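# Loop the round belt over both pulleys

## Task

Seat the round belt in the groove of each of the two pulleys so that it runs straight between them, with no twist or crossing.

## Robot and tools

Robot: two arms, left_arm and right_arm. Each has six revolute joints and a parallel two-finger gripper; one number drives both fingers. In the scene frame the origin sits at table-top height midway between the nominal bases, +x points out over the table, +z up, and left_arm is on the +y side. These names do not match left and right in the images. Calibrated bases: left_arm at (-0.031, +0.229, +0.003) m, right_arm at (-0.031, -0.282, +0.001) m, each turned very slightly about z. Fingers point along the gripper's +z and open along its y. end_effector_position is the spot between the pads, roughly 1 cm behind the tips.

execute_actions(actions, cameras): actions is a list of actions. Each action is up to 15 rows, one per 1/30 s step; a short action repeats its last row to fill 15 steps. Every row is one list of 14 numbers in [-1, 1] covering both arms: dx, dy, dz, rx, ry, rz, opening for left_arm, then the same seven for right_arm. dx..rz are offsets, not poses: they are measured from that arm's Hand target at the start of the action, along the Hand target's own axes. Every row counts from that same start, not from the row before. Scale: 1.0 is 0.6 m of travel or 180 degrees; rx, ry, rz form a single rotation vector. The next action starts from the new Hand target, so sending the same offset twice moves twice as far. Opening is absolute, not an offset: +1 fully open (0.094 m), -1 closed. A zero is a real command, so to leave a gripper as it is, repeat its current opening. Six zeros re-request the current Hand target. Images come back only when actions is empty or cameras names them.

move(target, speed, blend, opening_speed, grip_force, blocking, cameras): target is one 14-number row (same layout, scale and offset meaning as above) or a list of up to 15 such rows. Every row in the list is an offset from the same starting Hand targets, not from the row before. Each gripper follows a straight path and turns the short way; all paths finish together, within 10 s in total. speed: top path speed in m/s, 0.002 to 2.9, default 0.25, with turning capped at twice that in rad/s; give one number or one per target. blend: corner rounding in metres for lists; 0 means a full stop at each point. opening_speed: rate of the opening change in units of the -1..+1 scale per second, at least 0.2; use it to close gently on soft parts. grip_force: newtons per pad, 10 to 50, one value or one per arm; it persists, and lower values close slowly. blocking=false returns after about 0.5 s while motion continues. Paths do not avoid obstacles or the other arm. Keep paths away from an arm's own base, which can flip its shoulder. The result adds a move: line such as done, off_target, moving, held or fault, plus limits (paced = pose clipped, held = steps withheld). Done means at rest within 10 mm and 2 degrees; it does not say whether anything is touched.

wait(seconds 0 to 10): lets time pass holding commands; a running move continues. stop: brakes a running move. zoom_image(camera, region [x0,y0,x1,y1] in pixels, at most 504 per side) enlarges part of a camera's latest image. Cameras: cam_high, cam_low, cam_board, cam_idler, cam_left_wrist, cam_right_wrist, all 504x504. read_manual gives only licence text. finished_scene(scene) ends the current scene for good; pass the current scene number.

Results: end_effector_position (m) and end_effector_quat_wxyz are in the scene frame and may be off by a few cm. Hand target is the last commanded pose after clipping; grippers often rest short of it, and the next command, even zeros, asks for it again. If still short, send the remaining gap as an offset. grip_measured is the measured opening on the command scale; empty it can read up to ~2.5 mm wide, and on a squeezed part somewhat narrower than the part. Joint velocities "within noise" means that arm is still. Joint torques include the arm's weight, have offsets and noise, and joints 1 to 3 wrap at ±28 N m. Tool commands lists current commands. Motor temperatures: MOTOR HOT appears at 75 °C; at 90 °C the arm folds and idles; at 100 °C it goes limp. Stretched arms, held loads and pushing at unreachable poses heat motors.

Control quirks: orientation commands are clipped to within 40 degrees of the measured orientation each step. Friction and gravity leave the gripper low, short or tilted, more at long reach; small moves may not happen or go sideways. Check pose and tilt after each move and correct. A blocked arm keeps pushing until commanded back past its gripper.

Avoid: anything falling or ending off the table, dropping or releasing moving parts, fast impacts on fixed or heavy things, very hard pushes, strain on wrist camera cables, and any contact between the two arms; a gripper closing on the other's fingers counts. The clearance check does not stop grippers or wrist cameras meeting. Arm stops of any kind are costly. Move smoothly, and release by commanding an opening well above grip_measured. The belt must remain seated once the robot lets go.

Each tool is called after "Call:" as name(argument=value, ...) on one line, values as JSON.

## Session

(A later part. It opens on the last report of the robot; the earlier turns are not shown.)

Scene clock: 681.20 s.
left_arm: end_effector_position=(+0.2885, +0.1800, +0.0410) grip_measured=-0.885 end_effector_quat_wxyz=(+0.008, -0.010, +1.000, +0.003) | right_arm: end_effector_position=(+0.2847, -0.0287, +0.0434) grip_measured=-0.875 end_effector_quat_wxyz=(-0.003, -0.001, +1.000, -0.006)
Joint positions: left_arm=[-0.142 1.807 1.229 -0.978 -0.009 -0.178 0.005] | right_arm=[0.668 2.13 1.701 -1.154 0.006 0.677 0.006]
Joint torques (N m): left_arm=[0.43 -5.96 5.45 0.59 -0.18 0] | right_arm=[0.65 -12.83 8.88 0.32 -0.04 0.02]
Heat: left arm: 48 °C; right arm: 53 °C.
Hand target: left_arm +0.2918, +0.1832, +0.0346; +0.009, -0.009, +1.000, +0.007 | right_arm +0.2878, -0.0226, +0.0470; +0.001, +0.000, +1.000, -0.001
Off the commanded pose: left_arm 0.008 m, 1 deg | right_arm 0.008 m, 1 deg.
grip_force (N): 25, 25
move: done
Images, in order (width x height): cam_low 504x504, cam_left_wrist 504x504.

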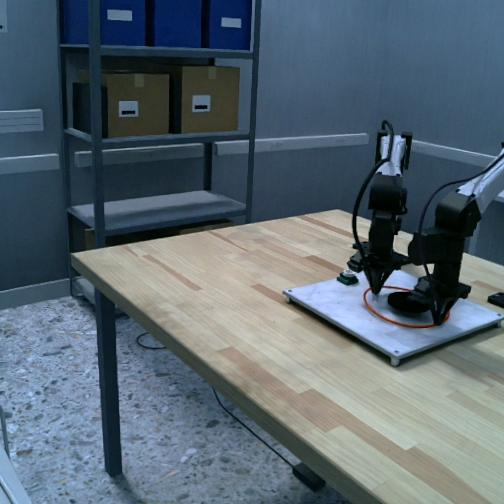

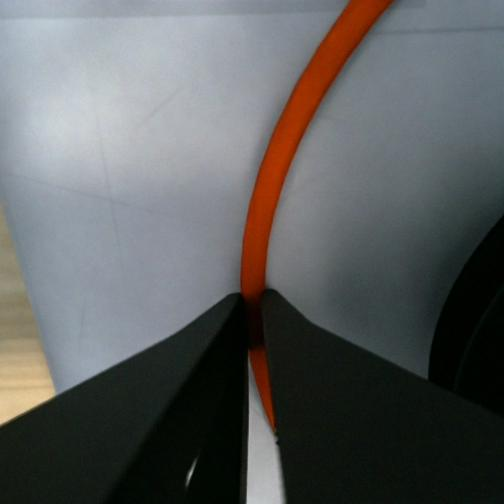

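Call:
move(target=[[0,0,0,0,0,0,-1,0,0,0,0,0,0,-0.7],[0,0,0,0,0,0,-1,0,0,-0.15,0,0,0,-1],[0,0,-0.005,0,0,0,-1,0.022,-0.26,-0.15,0,0,0,-1]], cameras=["cam_low","cam_idler","cam_right_wrist","cam_board"], speed=[0.06,0.08,0.2])

Call:
zoom_image(camera="cam_low", region=[340, 250, 460, 350])

Scene clock: 695.60 s.
left_arm: end_effector_position=(+0.2885, +0.1800, +0.0410) grip_measured=-0.887 end_effector_quat_wxyz=(+0.008, -0.010, +1.000, +0.003) | right_arm: end_effector_position=(+0.2733, -0.1793, +0.1305) grip_measured=-0.985 end_effector_quat_wxyz=(-0.017, +0.004, +1.000, -0.009)
Joint positions: left_arm=[-0.142 1.807 1.229 -0.978 -0.009 -0.178 0.005] | right_arm=[0.319 1.793 1.577 -1.392 0.006 0.337 0.001]
Joint torques (N m): left_arm=[0.43 -6.34 6.19 0.46 -0.19 0] | right_arm=[0.06 -13.57 5.24 0.5 -0.02 -0.07]
Heat: left arm: 47 °C; right arm: 54 °C.
Hand target: left_arm +0.2917, +0.1831, +0.0376; +0.009, -0.009, +1.000, +0.007 | right_arm +0.2743, -0.1783, +0.1374; +0.001, +0.000, +1.000, -0.001
Off the commanded pose: left_arm 0.006 m, 1 deg | right_arm 0.007 m, 2 deg.
grip_force (N): 25, 25
move: done
Images, in order (width x height): cam_low 504x504, cam_board 504x504, cam_idler 504x504, cam_right_wrist 504x504.

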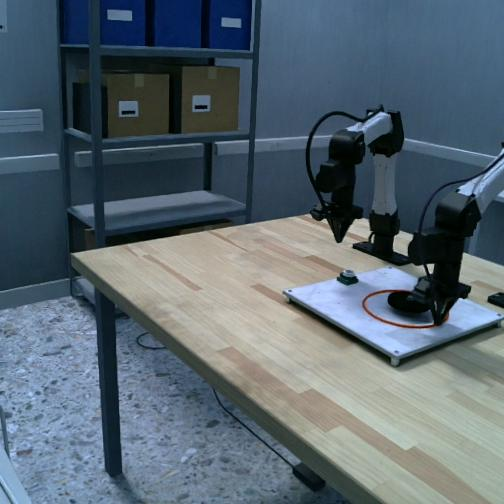

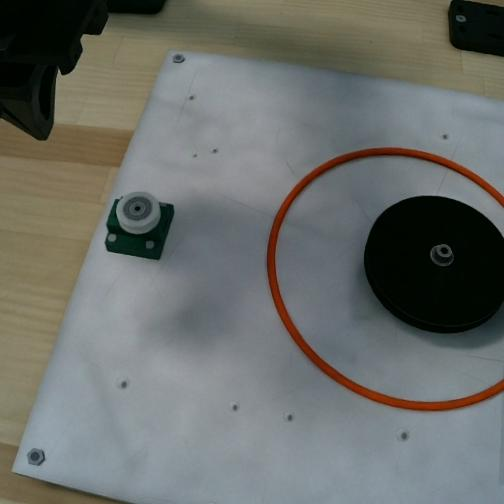

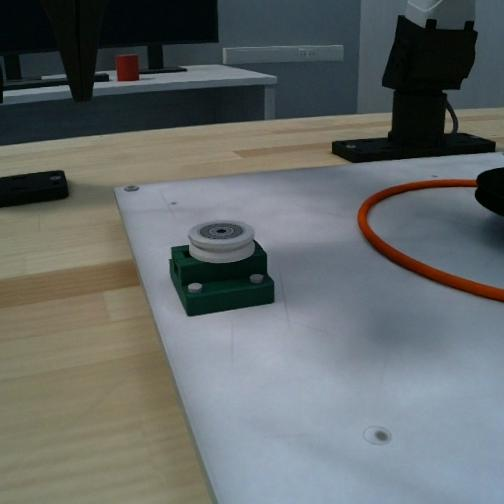

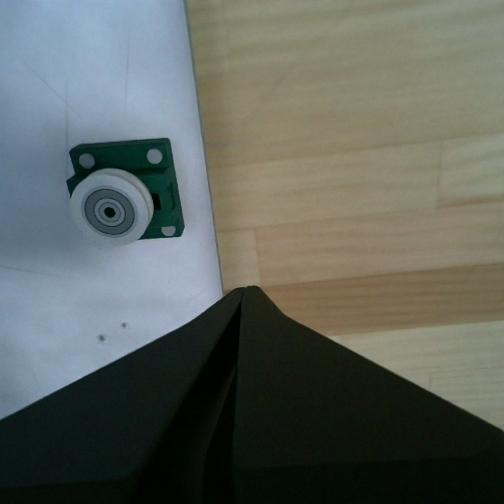

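Scaled by 4.200 from the camera's 504x504 image, which has a finer 720x720 frame.

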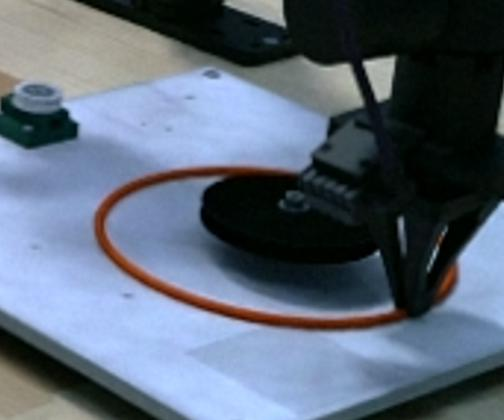

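Call:
move(target=[0,0,0,0,0,0,-1,0.008,0.018,0.117,0,0,0,-1], cameras=["cam_idler","cam_right_wrist"], speed=0.1)

Call:
zoom_image(camera="cam_idler", region=[104, 150, 304, 350])

Scene clock: 712.10 s.
left_arm: end_effector_position=(+0.2885, +0.1800, +0.0410) grip_measured=-0.887 end_effector_quat_wxyz=(+0.008, -0.010, +1.000, +0.003) | right_arm: end_effector_position=(+0.2688, -0.1707, +0.0680) grip_measured=-0.985 end_effector_quat_wxyz=(-0.005, -0.001, +1.000, -0.005)
Joint positions: left_arm=[-0.142 1.807 1.229 -0.978 -0.009 -0.178 0.005] | right_arm=[0.348 1.789 1.323 -1.117 0.006 0.358 0.001]
Joint torques (N m): left_arm=[0.35 -6.22 6.23 0.49 -0.21 0.02] | right_arm=[0.7 -10.74 4.92 0.52 -0.07 0.02]
Motor temperatures (°C): left_arm=[25 46 36 24 24 23 26] | right_arm=[25 55 35 25 29 22 24]
Heat: left arm: 46 °C; right arm: 55 °C.
Hand target: left_arm +0.2917, +0.1831, +0.0376; +0.009, -0.009, +1.000, +0.007 | right_arm +0.2697, -0.1677, +0.0672; +0.001, +0.000, +1.000, -0.001
Off the commanded pose: left_arm 0.006 m, 1 deg | right_arm 0.003 m, 1 deg.
grip_force (N): 25, 25
move: done
Images, in order (width x height): cam_idler 504x504, cam_right_wrist 504x504.

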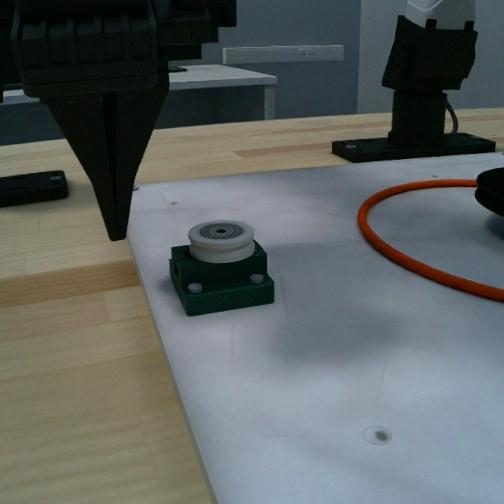

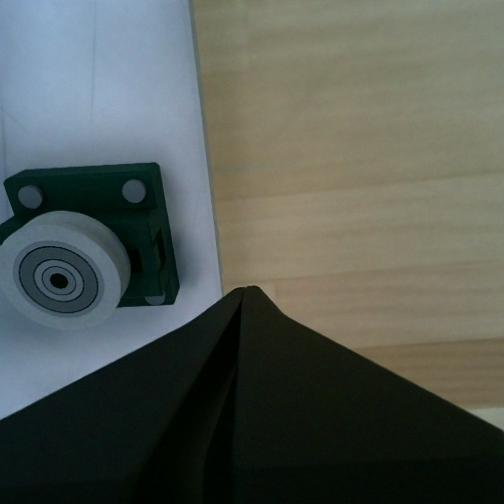

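Scaled by 2.520 from the camera's 504x504 image, which has a finer 720x720 frame.

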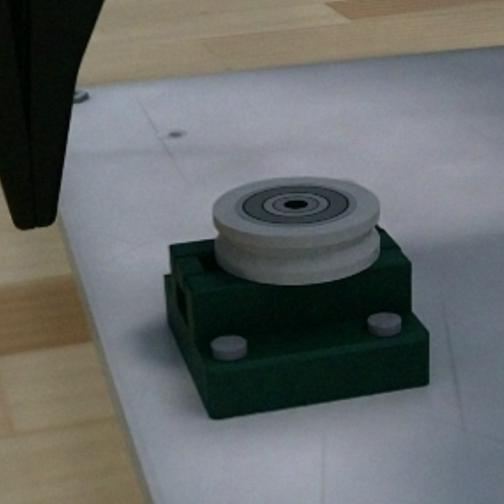

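Call:
move(target=[0,0,0,0,0,0,-1,0,0.072,0.006,0,0,0,-1], cameras=["cam_idler","cam_right_wrist"], speed=0.05)

Call:
zoom_image(camera="cam_idler", region=[104, 150, 304, 350])

Scene clock: 728.40 s.
left_arm: end_effector_position=(+0.2885, +0.1800, +0.0410) grip_measured=-0.887 end_effector_quat_wxyz=(+0.008, -0.010, +1.000, +0.003) | right_arm: end_effector_position=(+0.2578, -0.1325, +0.0598) grip_measured=-0.985 end_effector_quat_wxyz=(-0.016, -0.003, +1.000, -0.011)
Joint positions: left_arm=[-0.142 1.807 1.229 -0.978 -0.009 -0.178 0.005] | right_arm=[0.47 1.841 1.354 -1.123 0.006 0.476 0.001]
Joint torques (N m): left_arm=[0.46 -6.24 6.23 0.49 -0.19 -0.01] | right_arm=[0.44 -9.85 8.95 0.51 -0.04 0.07]
Heat: left arm: 45 °C; right arm: 54 °C.
Hand target: left_arm +0.2917, +0.1831, +0.0376; +0.009, -0.009, +1.000, +0.007 | right_arm +0.2696, -0.1244, +0.0634; +0.001, +0.000, +1.000, -0.001
Off the commanded pose: left_arm 0.006 m, 1 deg | right_arm 0.015 m, 2 deg.
grip_force (N): 25, 25
move: off_target (right_arm)
Images, in order (width x height): cam_idler 504x504, cam_right_wrist 504x504.

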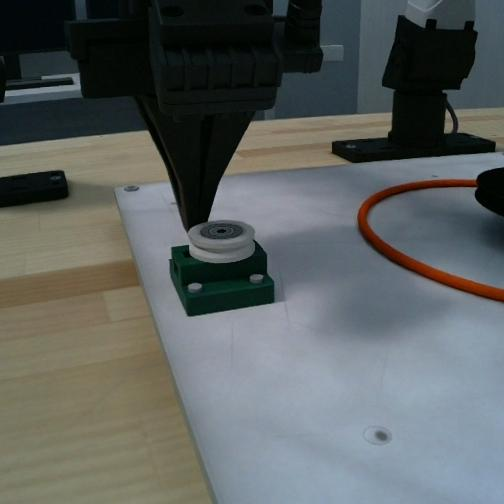

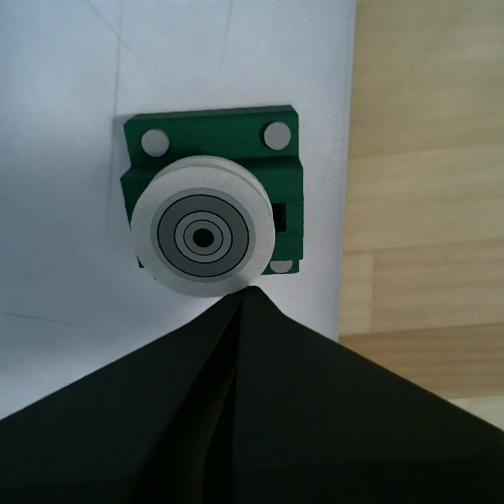

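Scaled by 2.520 from the camera's 504x504 image, which has a finer 720x720 frame.

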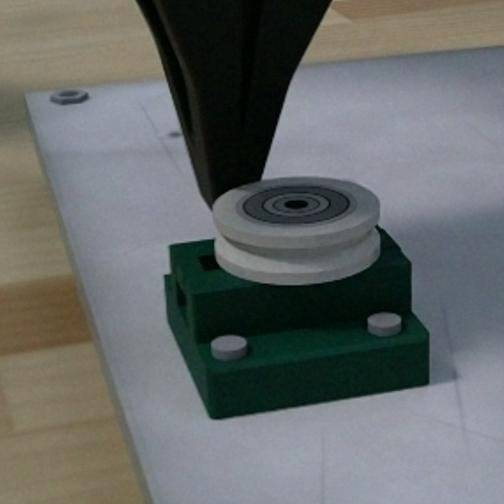

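Call:
move(target=[[0,0,0,0,0,0,-1,0.01,-0.07,-0.01,0,0,0,-1],[0,0,0,0,0,0,-1,-0.03,-0.07,-0.01,0,0,0,-1]], cameras=["cam_idler","cam_right_wrist"], speed=0.06)

Scene clock: 737.43 s.
left_arm: end_effector_position=(+0.2885, +0.1800, +0.0410) grip_measured=-0.887 end_effector_quat_wxyz=(+0.008, -0.010, +1.000, +0.003) | right_arm: end_effector_position=(+0.2803, -0.1677, +0.0650) grip_measured=-0.985 end_effector_quat_wxyz=(-0.006, +0.001, +1.000, -0.005)
Joint positions: left_arm=[-0.142 1.807 1.229 -0.978 -0.009 -0.178 0.005] | right_arm=[0.344 1.838 1.371 -1.12 0.005 0.358 0.001]
Joint torques (N m): left_arm=[0.49 -6.24 6.17 0.47 -0.18 0.01] | right_arm=[-0.23 -10.06 8.69 0.34 -0.04 -0.11]
Heat: left arm: 45 °C; right arm: 54 °C.
Hand target: left_arm +0.2917, +0.1831, +0.0376; +0.009, -0.009, +1.000, +0.007 | right_arm +0.2877, -0.1665, +0.0697; +0.001, +0.000, +1.000, -0.001
Off the commanded pose: left_arm 0.006 m, 1 deg | right_arm 0.009 m, 1 deg.
grip_force (N): 25, 25
move: done
Images, in order (width x height): cam_idler 504x504, cam_right_wrist 504x504.

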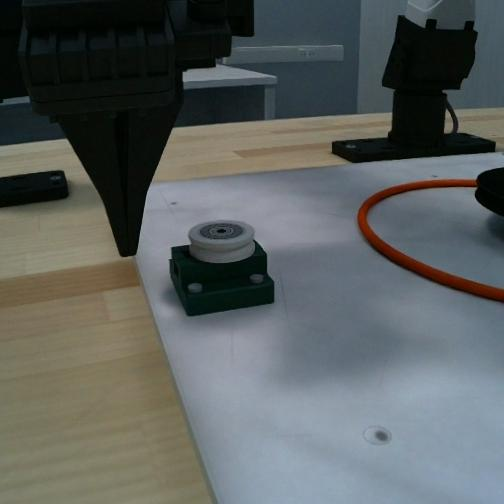

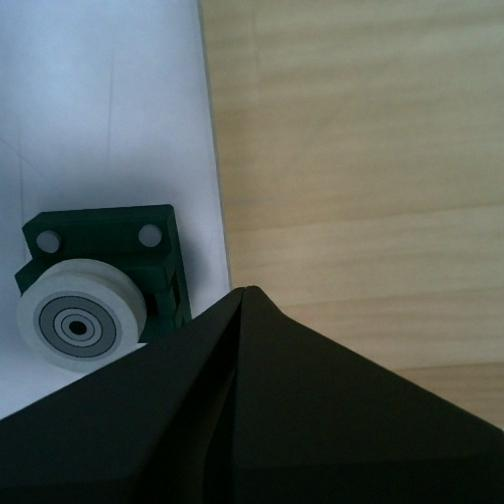

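Call:
move(target=[[0,0,0,0,0,0,-1,0.003,0.035,0.0,0,0,0,-1],[0,0,0,0,0,0,-1,-0.008,0.07,0.0,0,0,0,-1]], cameras=["cam_idler","cam_right_wrist"], speed=0.04)

Call:
zoom_image(camera="cam_idler", region=[104, 150, 304, 350])

Scene clock: 749.80 s.
left_arm: end_effector_position=(+0.2885, +0.1800, +0.0410) grip_measured=-0.887 end_effector_quat_wxyz=(+0.008, -0.010, +1.000, +0.003) | right_arm: end_effector_position=(+0.2865, -0.1331, +0.0656) grip_measured=-0.985 end_effector_quat_wxyz=(-0.007, +0.001, +1.000, -0.010)
Joint positions: left_arm=[-0.142 1.807 1.229 -0.978 -0.009 -0.178 0.005] | right_arm=[0.434 1.913 1.474 -1.152 0.012 0.446 0.001]
Joint torques (N m): left_arm=[0.44 -6.31 6.16 0.48 -0.19 0.01] | right_arm=[1.18 -10.78 8.7 0.37 -0.08 0.06]
Heat: left arm: 45 °C; right arm: 52 °C.
Hand target: left_arm +0.2917, +0.1831, +0.0376; +0.009, -0.009, +1.000, +0.007 | right_arm +0.2924, -0.1245, +0.0695; +0.001, +0.000, +1.000, -0.001
Off the commanded pose: left_arm 0.006 m, 1 deg | right_arm 0.011 m, 1 deg.
grip_force (N): 25, 25
move: off_target (right_arm)
Images, in order (width x height): cam_idler 504x504, cam_right_wrist 504x504.

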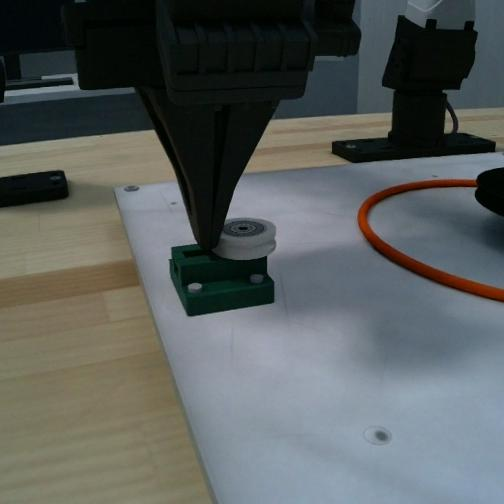

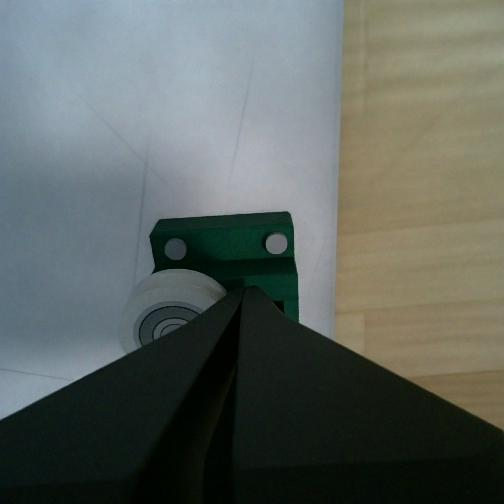

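Scaled by 2.520 from the camera's 504x504 image, which has a finer 720x720 frame.

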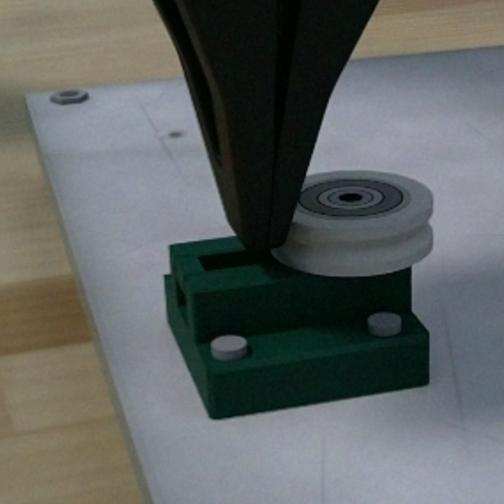

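Call:
move(target=[0,0,0,0,0,0,-1,0.008,0.03,0.0,0,0,0,-1], cameras=["cam_idler","cam_right_wrist"], speed=0.04)

Call:
zoom_image(camera="cam_idler", region=[104, 150, 304, 350])

Scene clock: 765.33 s.
left_arm: end_effector_position=(+0.2885, +0.1800, +0.0410) grip_measured=-0.887 end_effector_quat_wxyz=(+0.008, -0.010, +1.000, +0.003) | right_arm: end_effector_position=(+0.2776, -0.1311, +0.0661) grip_measured=-0.985 end_effector_quat_wxyz=(-0.016, +0.007, +0.999, -0.038)
Joint positions: left_arm=[-0.142 1.807 1.229 -0.978 -0.009 -0.178 0.005] | right_arm=[0.471 1.925 1.49 -1.198 0.052 0.497 0.001]
Joint torques (N m): left_arm=[0.44 -6.31 6.15 0.47 -0.18 0.01] | right_arm=[2.13 -10.56 9.2 0.65 -0.49 0]
Heat: left arm: 45 °C; right arm: 53 °C.
Hand target: left_arm +0.2917, +0.1831, +0.0376; +0.009, -0.009, +1.000, +0.007 | right_arm +0.2878, -0.1065, +0.0695; +0.001, +0.000, +1.000, -0.001
Off the commanded pose: left_arm 0.006 m, 1 deg | right_arm 0.027 m, 5 deg.
grip_force (N): 25, 25
move: off_target (right_arm)
Images, in order (width x height): cam_idler 504x504, cam_right_wrist 504x504.

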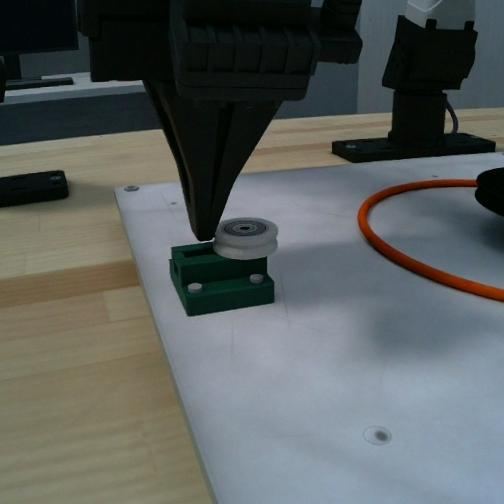

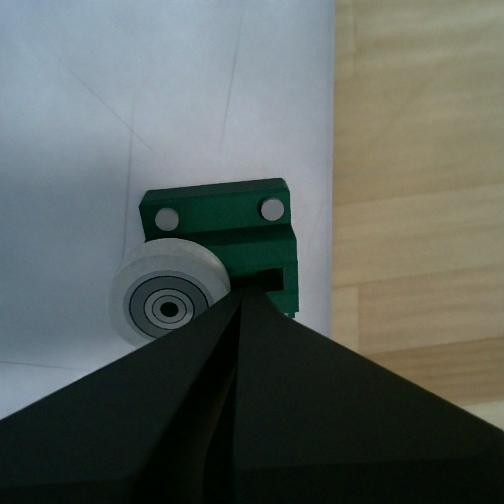

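Scaled by 2.520 from the camera's 504x504 image, which has a finer 720x720 frame.

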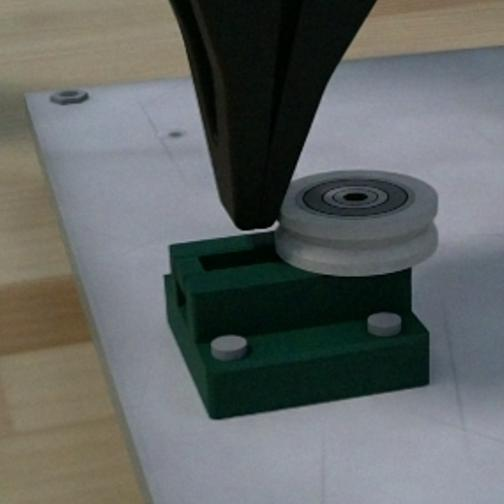

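Call:
move(target=[[0,0,0,0,0,0,-1,0,-0.06,-0.01,0,0,0,-1],[0,0,0,0,0,0,-1,0,-0.06,-0.09,0,0,0,-1],[0,0,0,0,0,0,-1,0,0.13,-0.06,0,0,0,-0.5]], cameras=["cam_idler","cam_right_wrist","cam_board"], speed=[0.06,0.15,0.15], blend=[0.01,0.01,0])

Scene clock: 779.50 s.
left_arm: end_effector_position=(+0.2885, +0.1800, +0.0410) grip_measured=-0.887 end_effector_quat_wxyz=(+0.008, -0.010, +1.000, +0.003) | right_arm: end_effector_position=(+0.2843, -0.0315, +0.1009) grip_measured=-0.502 end_effector_quat_wxyz=(-0.002, -0.005, +1.000, -0.007)
Joint positions: left_arm=[-0.142 1.807 1.229 -0.978 -0.009 -0.178 0.005] | right_arm=[0.664 2.1 1.885 -1.366 0.008 0.666 0.023]
Joint torques (N m): left_arm=[0.39 -6.3 6.16 0.48 -0.18 0.02] | right_arm=[-0.05 -12.92 8.87 0.32 -0.08 0.04]
Heat: left arm: 45 °C; right arm: 54 °C.
Hand target: left_arm +0.2917, +0.1831, +0.0376; +0.009, -0.009, +1.000, +0.007 | right_arm +0.2876, -0.0284, +0.1052; +0.001, +0.000, +1.000, -0.001
Off the commanded pose: left_arm 0.006 m, 1 deg | right_arm 0.006 m, 1 deg.
grip_force (N): 25, 25
move: done
Images, in order (width x height): cam_board 504x504, cam_idler 504x504, cam_right_wrist 504x504.

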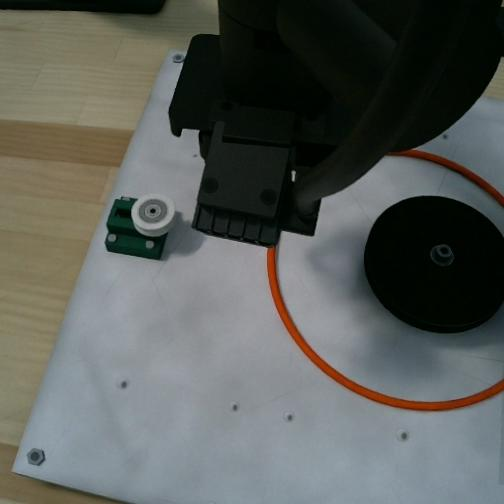

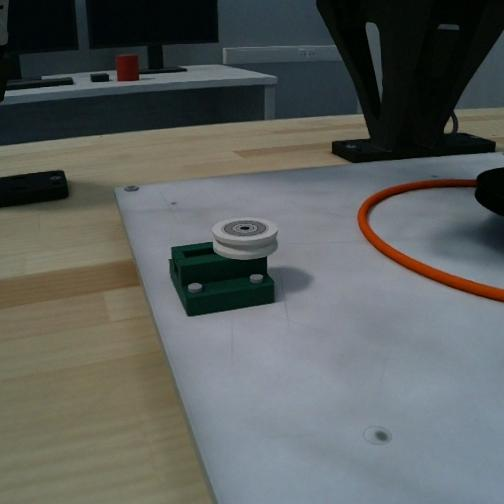

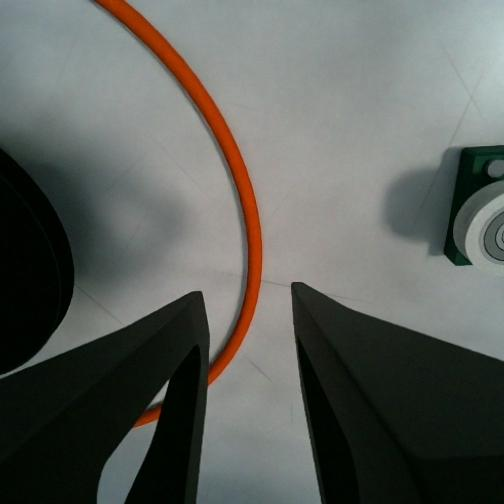

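Call:
move(target=[[0,0,0,0,0,0,-1,0,0.002,0.085,0,0,0,-0.5],[0,0,0,0,0,0,-1,0,0.002,0.107,0,0,0,-0.5]], cameras=["cam_idler","cam_right_wrist","cam_board"], speed=[0.1,0.05])

Scene clock: 786.40 s.
left_arm: end_effector_position=(+0.2885, +0.1800, +0.0410) grip_measured=-0.887 end_effector_quat_wxyz=(+0.008, -0.010, +1.000, +0.003) | right_arm: end_effector_position=(+0.2874, -0.0291, +0.0462) grip_measured=-0.502 end_effector_quat_wxyz=(+0.002, -0.004, +1.000, -0.004)
Joint positions: left_arm=[-0.142 1.807 1.229 -0.978 -0.009 -0.178 0.005] | right_arm=[0.664 2.125 1.705 -1.152 0.008 0.668 0.023]
Joint torques (N m): left_arm=[0.44 -6.26 6.2 0.48 -0.18 0.02] | right_arm=[0.14 -13.15 5.05 0.59 -0.05 -0.01]
Heat: left arm: 45 °C; right arm: 54 °C.
Hand target: left_arm +0.2917, +0.1831, +0.0376; +0.009, -0.009, +1.000, +0.007 | right_arm +0.2877, -0.0273, +0.0411; +0.001, +0.000, +1.000, -0.001
Off the commanded pose: left_arm 0.006 m, 1 deg | right_arm 0.005 m, 1 deg.
grip_force (N): 25, 25
move: done
Images, in order (width x height): cam_board 504x504, cam_idler 504x504, cam_right_wrist 504x504.

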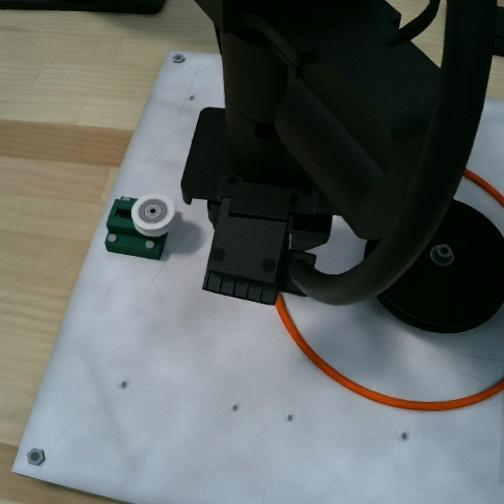

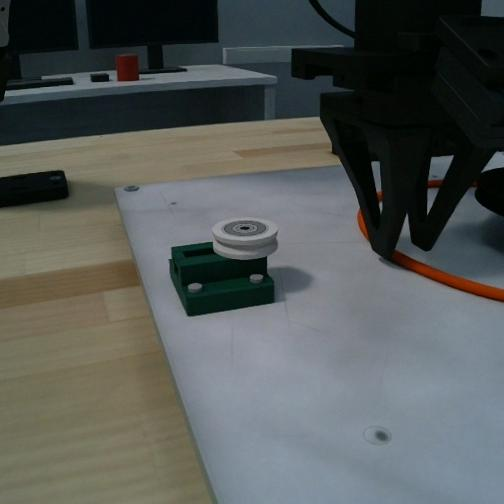

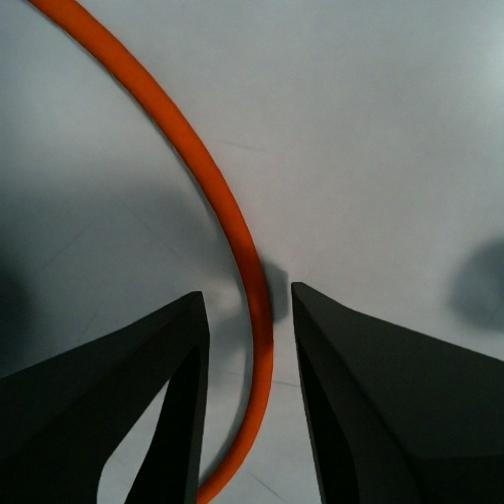

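Call:
move(target=[[0,0,0,0,0,0,-1,0,0,0.008,0,0,0,-0.5],[0,0,0,0,0,0,-1,0,0,0.008,0,0,0,-1]], cameras=["cam_idler","cam_right_wrist"], speed=0.05, grip_force=35)

Scene clock: 797.00 s.
left_arm: end_effector_position=(+0.2885, +0.1800, +0.0410) grip_measured=-0.896 end_effector_quat_wxyz=(+0.008, -0.010, +1.000, +0.003) | right_arm: end_effector_position=(+0.2879, -0.0286, +0.0431) grip_measured=-0.894 end_effector_quat_wxyz=(+0.004, -0.004, +1.000, -0.002)
Joint positions: left_arm=[-0.142 1.807 1.229 -0.978 -0.009 -0.178 0.005] | right_arm=[0.664 2.125 1.692 -1.135 0.008 0.668 0.005]
Joint torques (N m): left_arm=[0.42 -6.27 6.17 0.5 -0.19 0.01] | right_arm=[0.21 -12.88 5.08 0.58 -0.07 0.05]
Motor temperatures (°C): left_arm=[25 45 36 24 24 23 26] | right_arm=[24 55 36 25 28 22 24]
Heat: left arm: 45 °C; right arm: 55 °C.
Hand target: left_arm +0.2917, +0.1831, +0.0376; +0.009, -0.009, +1.000, +0.007 | right_arm +0.2877, -0.0273, +0.0363; +0.001, +0.000, +1.000, -0.001
Off the commanded pose: left_arm 0.006 m, 1 deg | right_arm 0.007 m, 1 deg.
grip_force (N): 35, 35
move: done
Images, in order (width x height): cam_idler 504x504, cam_right_wrist 504x504.

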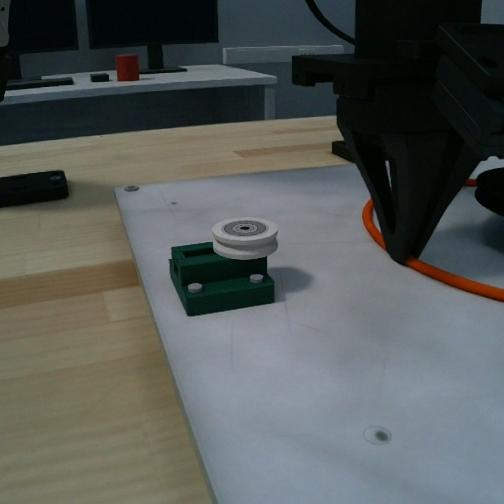

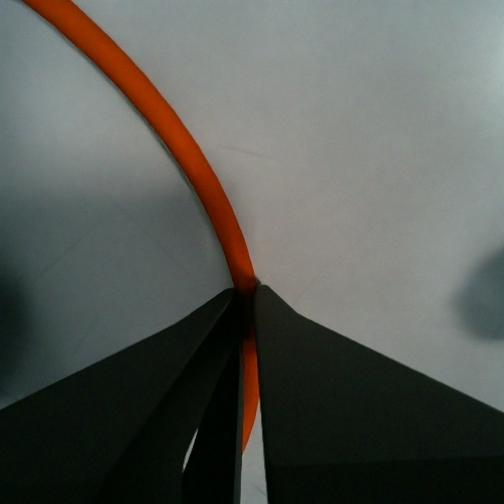

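Call:
move(target=[[0,0,-0.052,0,0,0,-1,0,0,-0.055,0,0,0,-1],[0,-0.028,-0.052,0,0,0,-1,0.088,-0.093,-0.055,0,0,0,-1]], cameras=["cam_idler","cam_low","cam_board","cam_left_wrist"], speed=0.08)

Call:
zoom_image(camera="cam_low", region=[340, 250, 460, 350])

Call:
zoom_image(camera="cam_idler", region=[384, 130, 504, 250])

Scene clock: 819.33 s.
left_arm: end_effector_position=(+0.2865, +0.1662, +0.0597) grip_measured=-0.896 end_effector_quat_wxyz=(-0.002, -0.004, +1.000, +0.005) | right_arm: end_effector_position=(+0.2343, -0.0811, +0.0622) grip_measured=-0.896 end_effector_quat_wxyz=(-0.008, +0.000, +1.000, -0.010)
Joint positions: left_arm=[-0.186 1.807 1.307 -1.077 -0.009 -0.209 0.005] | right_arm=[0.641 1.854 1.381 -1.123 0.007 0.652 0.005]
Joint torques (N m): left_arm=[-0.54 -8.21 8.17 0.22 -0.19 -0.25] | right_arm=[-0.57 -14.17 4.9 0.4 -0.03 -0.12]
Motor temperatures (°C): left_arm=[25 45 36 24 24 23 27] | right_arm=[24 57 35 25 28 22 24]
Heat: left arm: 45 °C; right arm: 57 °C.
Hand target: left_arm +0.2915, +0.1659, +0.0685; +0.009, -0.009, +1.000, +0.007 | right_arm +0.2349, -0.0830, +0.0693; +0.001, +0.000, +1.000, -0.001
Off the commanded pose: left_arm 0.010 m, 1 deg | right_arm 0.007 m, 1 deg.
grip_force (N): 35, 35
move: done
Images, in order (width x height): cam_low 504x504, cam_board 504x504, cam_idler 504x504, cam_left_wrist 504x504.

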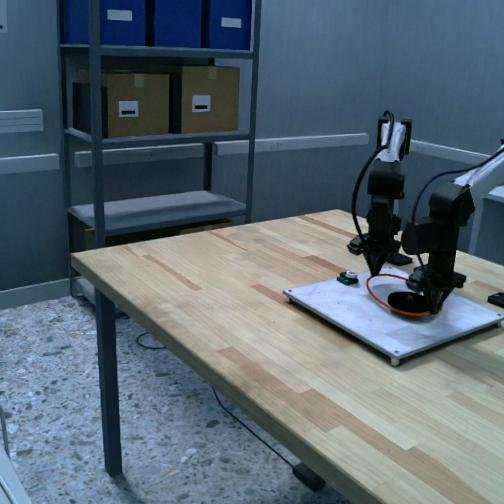

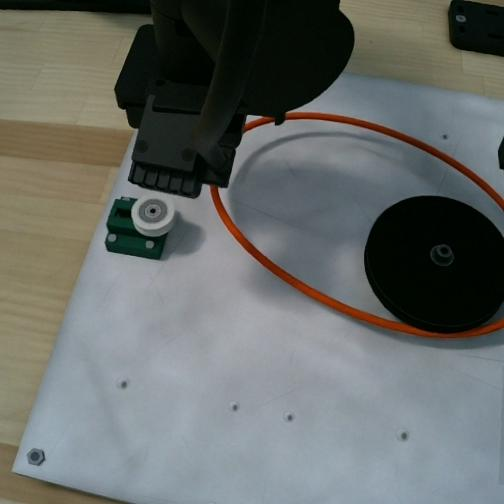

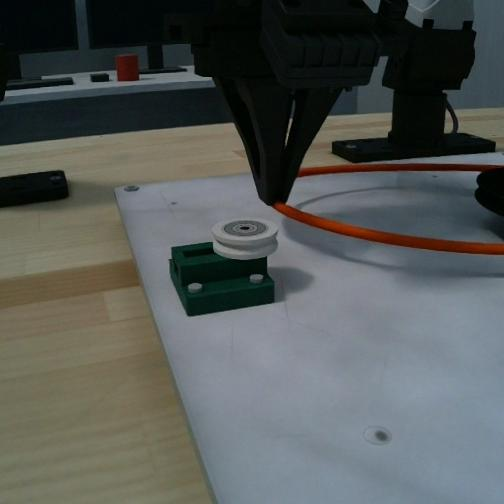

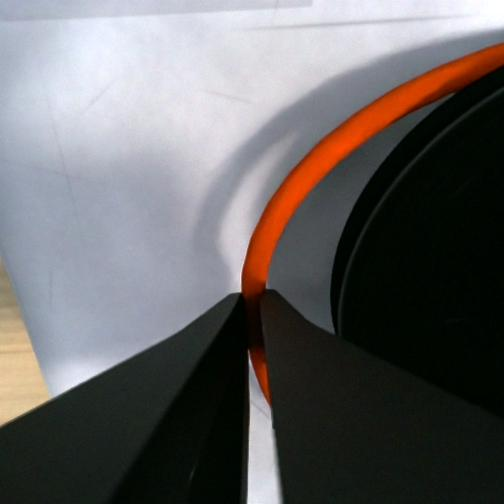

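Scaled by 4.200 from the camera's 504x504 image, which has a finer 720x720 frame.

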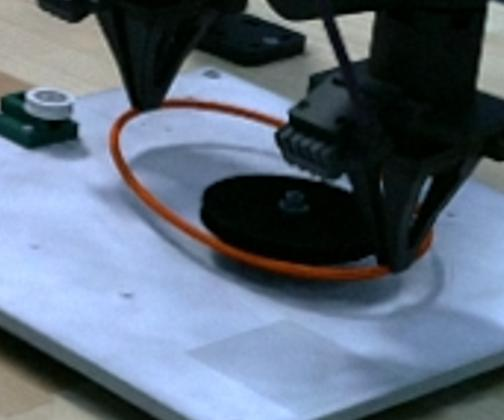

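Scaled by 4.200 from the camera's 504x504 image, which has a finer 720x720 frame.

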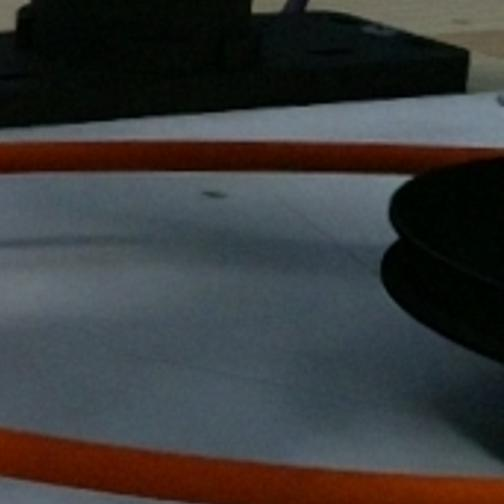

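Call:
move(target=[0,0,0,0,0,0,-1, 0.008,-0.012,0,0,0,0,-1], speed=0.08, cameras=["cam_board","cam_low","cam_idler"])

Scene clock: 861.87 s.
left_arm: end_effector_position=(+0.2864, +0.1662, +0.0597) grip_measured=-0.896 end_effector_quat_wxyz=(-0.003, -0.004, +1.000, +0.005) | right_arm: end_effector_position=(+0.2299, -0.0875, +0.0619) grip_measured=-0.896 end_effector_quat_wxyz=(-0.008, -0.001, +1.000, -0.009)
Joint positions: left_arm=[-0.186 1.807 1.307 -1.077 -0.009 -0.209 0.005] | right_arm=[0.633 1.825 1.342 -1.111 0.005 0.643 0.005]
Joint torques (N m): left_arm=[-0.5 -8.24 8.29 0.21 -0.2 -0.23] | right_arm=[-0.44 -13.81 4.81 0.34 0.01 -0.13]
Motor temperatures (°C): left_arm=[25 48 40 23 24 23 27] | right_arm=[24 58 34 25 27 22 25]
Heat: left arm: 48 °C; right arm: 58 °C.
Hand target: left_arm +0.2915, +0.1659, +0.0685; +0.009, -0.009, +1.000, +0.007 | right_arm +0.2301, -0.0903, +0.0693; +0.001, +0.000, +1.000, -0.001
Off the commanded pose: left_arm 0.010 m, 1 deg | right_arm 0.008 m, 1 deg.
grip_force (N): 35, 35
move: done
Images, in order (width x height): cam_low 504x504, cam_board 504x504, cam_idler 504x504.

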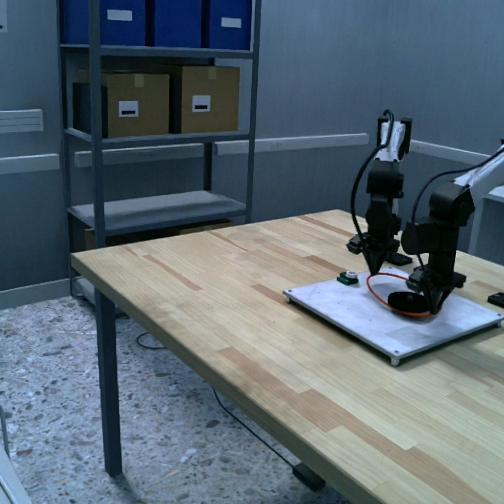

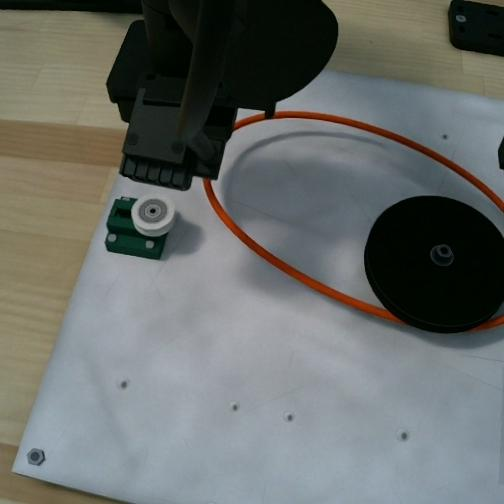

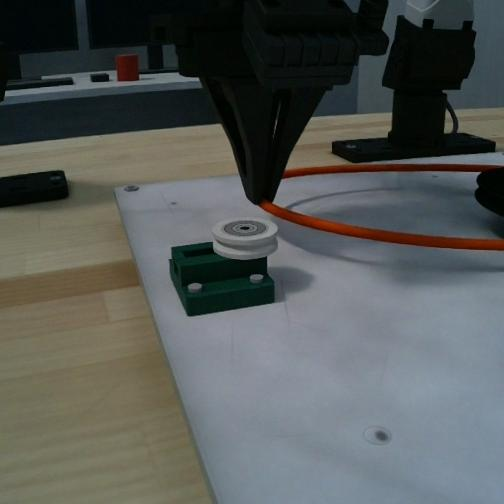

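Call:
zoom_image(camera="cam_idler", region=[300, 100, 504, 304])

Call:
zoom_image(camera="cam_low", region=[330, 230, 504, 360])

Scaled by 2.471 from the camera's 504x504 image, which has a finer 720x720 frame.

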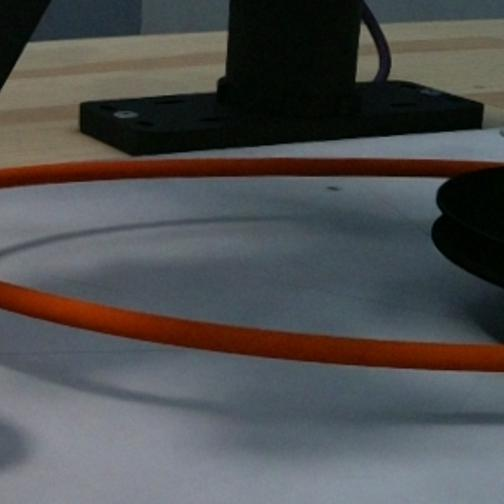

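Scaled by 2.897 from the camera's 504x504 image, which has a finer 720x720 frame.

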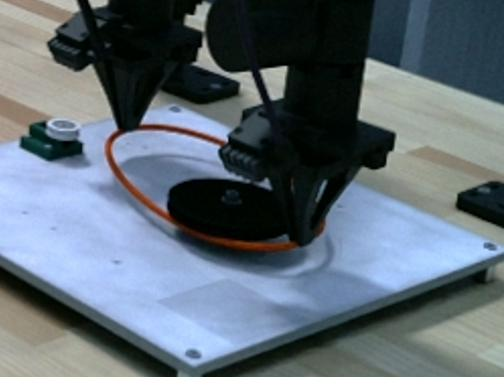

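Call:
move(target=[[0,0,0,0,0,0,-0.75, 0,0,0,0,0,0,-1],[0,0,-0.11,0,0,0,-0.75, 0,0,0,0,0,0,-1],[0,0.1,-0.16,0,0,0,-0.75, 0,0,0,0,0,0,-1],[0,0.1,-0.16,0,0,0,-0.75, 0.003,-0.05,0,0,0,0,-1]], speed=[0.05,0.08,0.15,0.05], cameras=["cam_board","cam_low","cam_idler"])

Call:
zoom_image(camera="cam_low", region=[330, 230, 504, 360])

Call:
zoom_image(camera="cam_board", region=[304, 150, 504, 350])

Scene clock: 881.30 s.
left_arm: end_effector_position=(+0.2888, +0.2234, +0.1513) grip_measured=-0.752 end_effector_quat_wxyz=(-0.008, -0.014, +1.000, +0.005) | right_arm: end_effector_position=(+0.2269, -0.1191, +0.0629) grip_measured=-0.896 end_effector_quat_wxyz=(-0.011, +0.000, +1.000, -0.010)
Joint positions: left_arm=[-0.009 1.773 1.63 -1.444 -0.01 -0.051 0.012] | right_arm=[0.555 1.755 1.26 -1.106 0.005 0.567 0.005]
Joint torques (N m): left_arm=[-0.16 -9.47 8.24 0.14 -0.14 0.03] | right_arm=[-0.36 -13.14 4.96 0.42 -0.07 -0.13]
Motor temperatures (°C): left_arm=[25 50 41 23 24 23 27] | right_arm=[24 61 33 25 27 22 25]
Heat: left arm: 50 °C; right arm: 61 °C.
Hand target: left_arm +0.2887, +0.2245, +0.1654; +0.009, -0.009, +1.000, +0.007 | right_arm +0.2283, -0.1202, +0.0694; +0.001, +0.000, +1.000, -0.001
Off the commanded pose: left_arm 0.014 m, 2 deg | right_arm 0.007 m, 2 deg.
grip_force (N): 35, 35
move: off_target (left_arm)
Images, in order (width x height): cam_low 504x504, cam_board 504x504, cam_idler 504x504.

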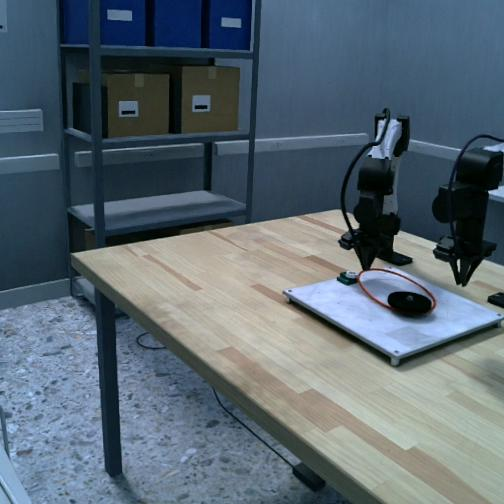

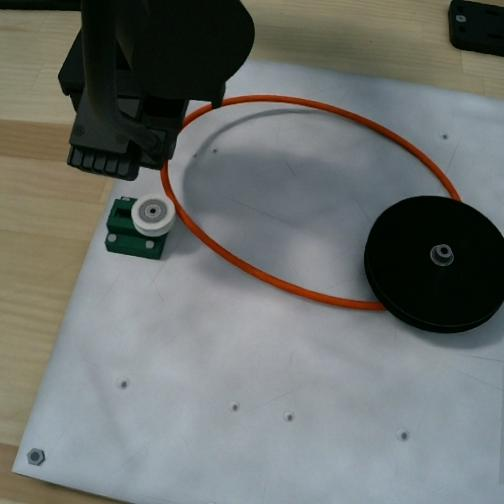

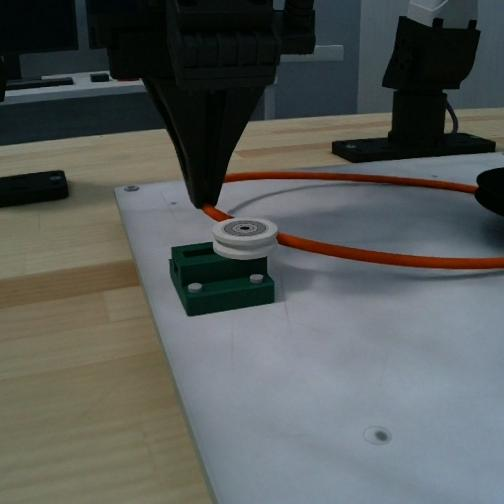

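Scaled by 2.897 from the camera's 504x504 image, which has a finer 720x720 frame.

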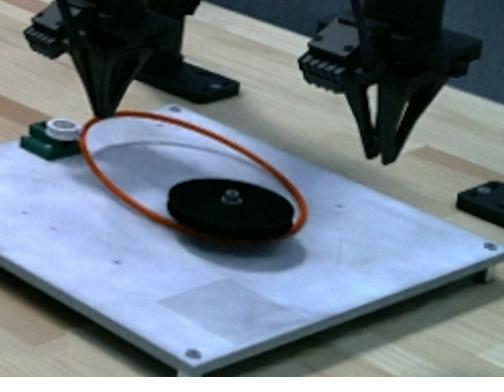

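Scaled by 2.520 from the camera's 504x504 image, which has a finer 720x720 frame.

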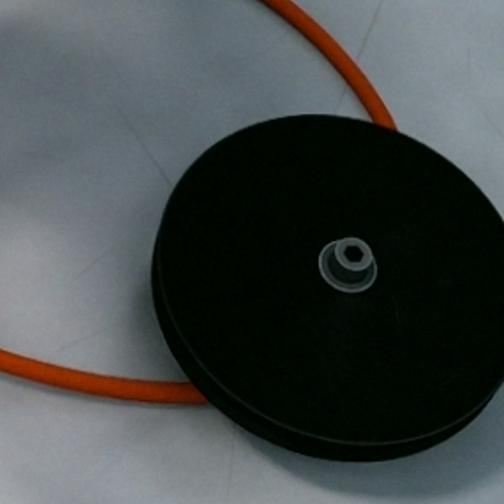

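Call:
move(target=[[0,0,0,0,0,0,-0.75, 0,0,-0.055,0,0,0,-1],[0,0,0,0,0,0,-0.75, -0.03,-0.05,-0.055,0.02,0,0,-1],[0,0,0,0,0,0,-0.75, -0.083,-0.085,-0.055,0.04,0,0,-1]], speed=0.08, cameras=["cam_board","cam_low","cam_idler"])

Scene clock: 893.83 s.
left_arm: end_effector_position=(+0.2888, +0.2234, +0.1513) grip_measured=-0.752 end_effector_quat_wxyz=(-0.008, -0.014, +1.000, +0.005) | right_arm: end_effector_position=(+0.2737, -0.1618, +0.0968) grip_measured=-0.896 end_effector_quat_wxyz=(-0.002, -0.003, +0.999, -0.045)
Joint positions: left_arm=[-0.009 1.773 1.63 -1.444 -0.01 -0.051 0.012] | right_arm=[0.408 1.826 1.481 -1.267 0.08 0.415 0.005]
Joint torques (N m): left_arm=[-0.14 -9.37 8.23 0.15 -0.16 0.02] | right_arm=[-0.69 -10.15 8.75 0.1 0.49 -0.06]
Motor temperatures (°C): left_arm=[25 50 42 23 24 23 27] | right_arm=[24 60 34 25 27 22 25]
Heat: left arm: 50 °C; right arm: 60 °C.
Hand target: left_arm +0.2887, +0.2245, +0.1654; +0.009, -0.009, +1.000, +0.007 | right_arm +0.2779, -0.1712, +0.1026; +0.001, +0.000, +0.998, -0.064
Off the commanded pose: left_arm 0.014 m, 2 deg | right_arm 0.012 m, 2 deg.
grip_force (N): 35, 35
move: off_target (left_arm, right_arm)
Images, in order (width x height): cam_low 504x504, cam_board 504x504, cam_idler 504x504.

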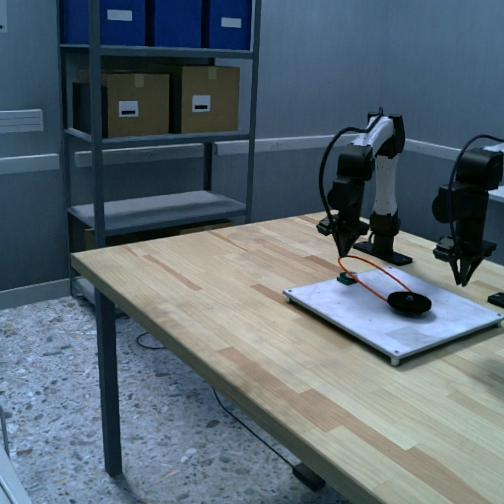

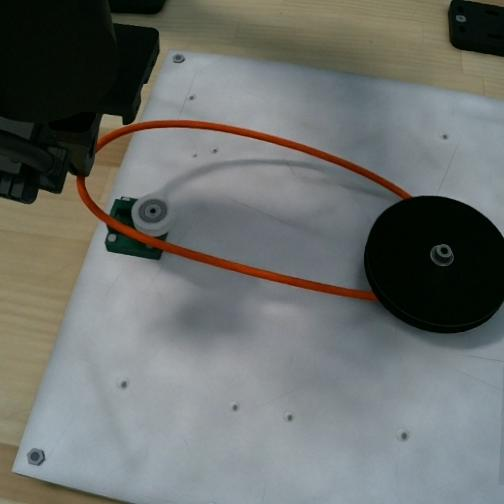

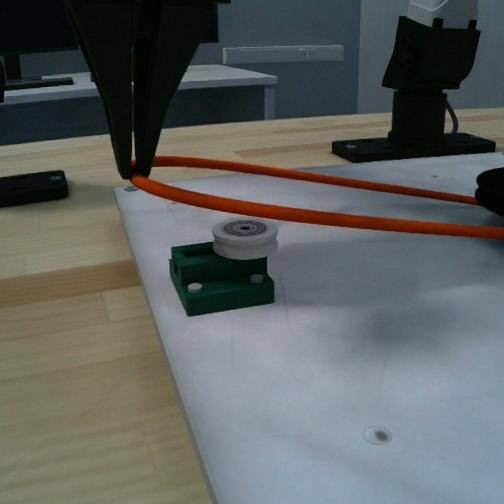

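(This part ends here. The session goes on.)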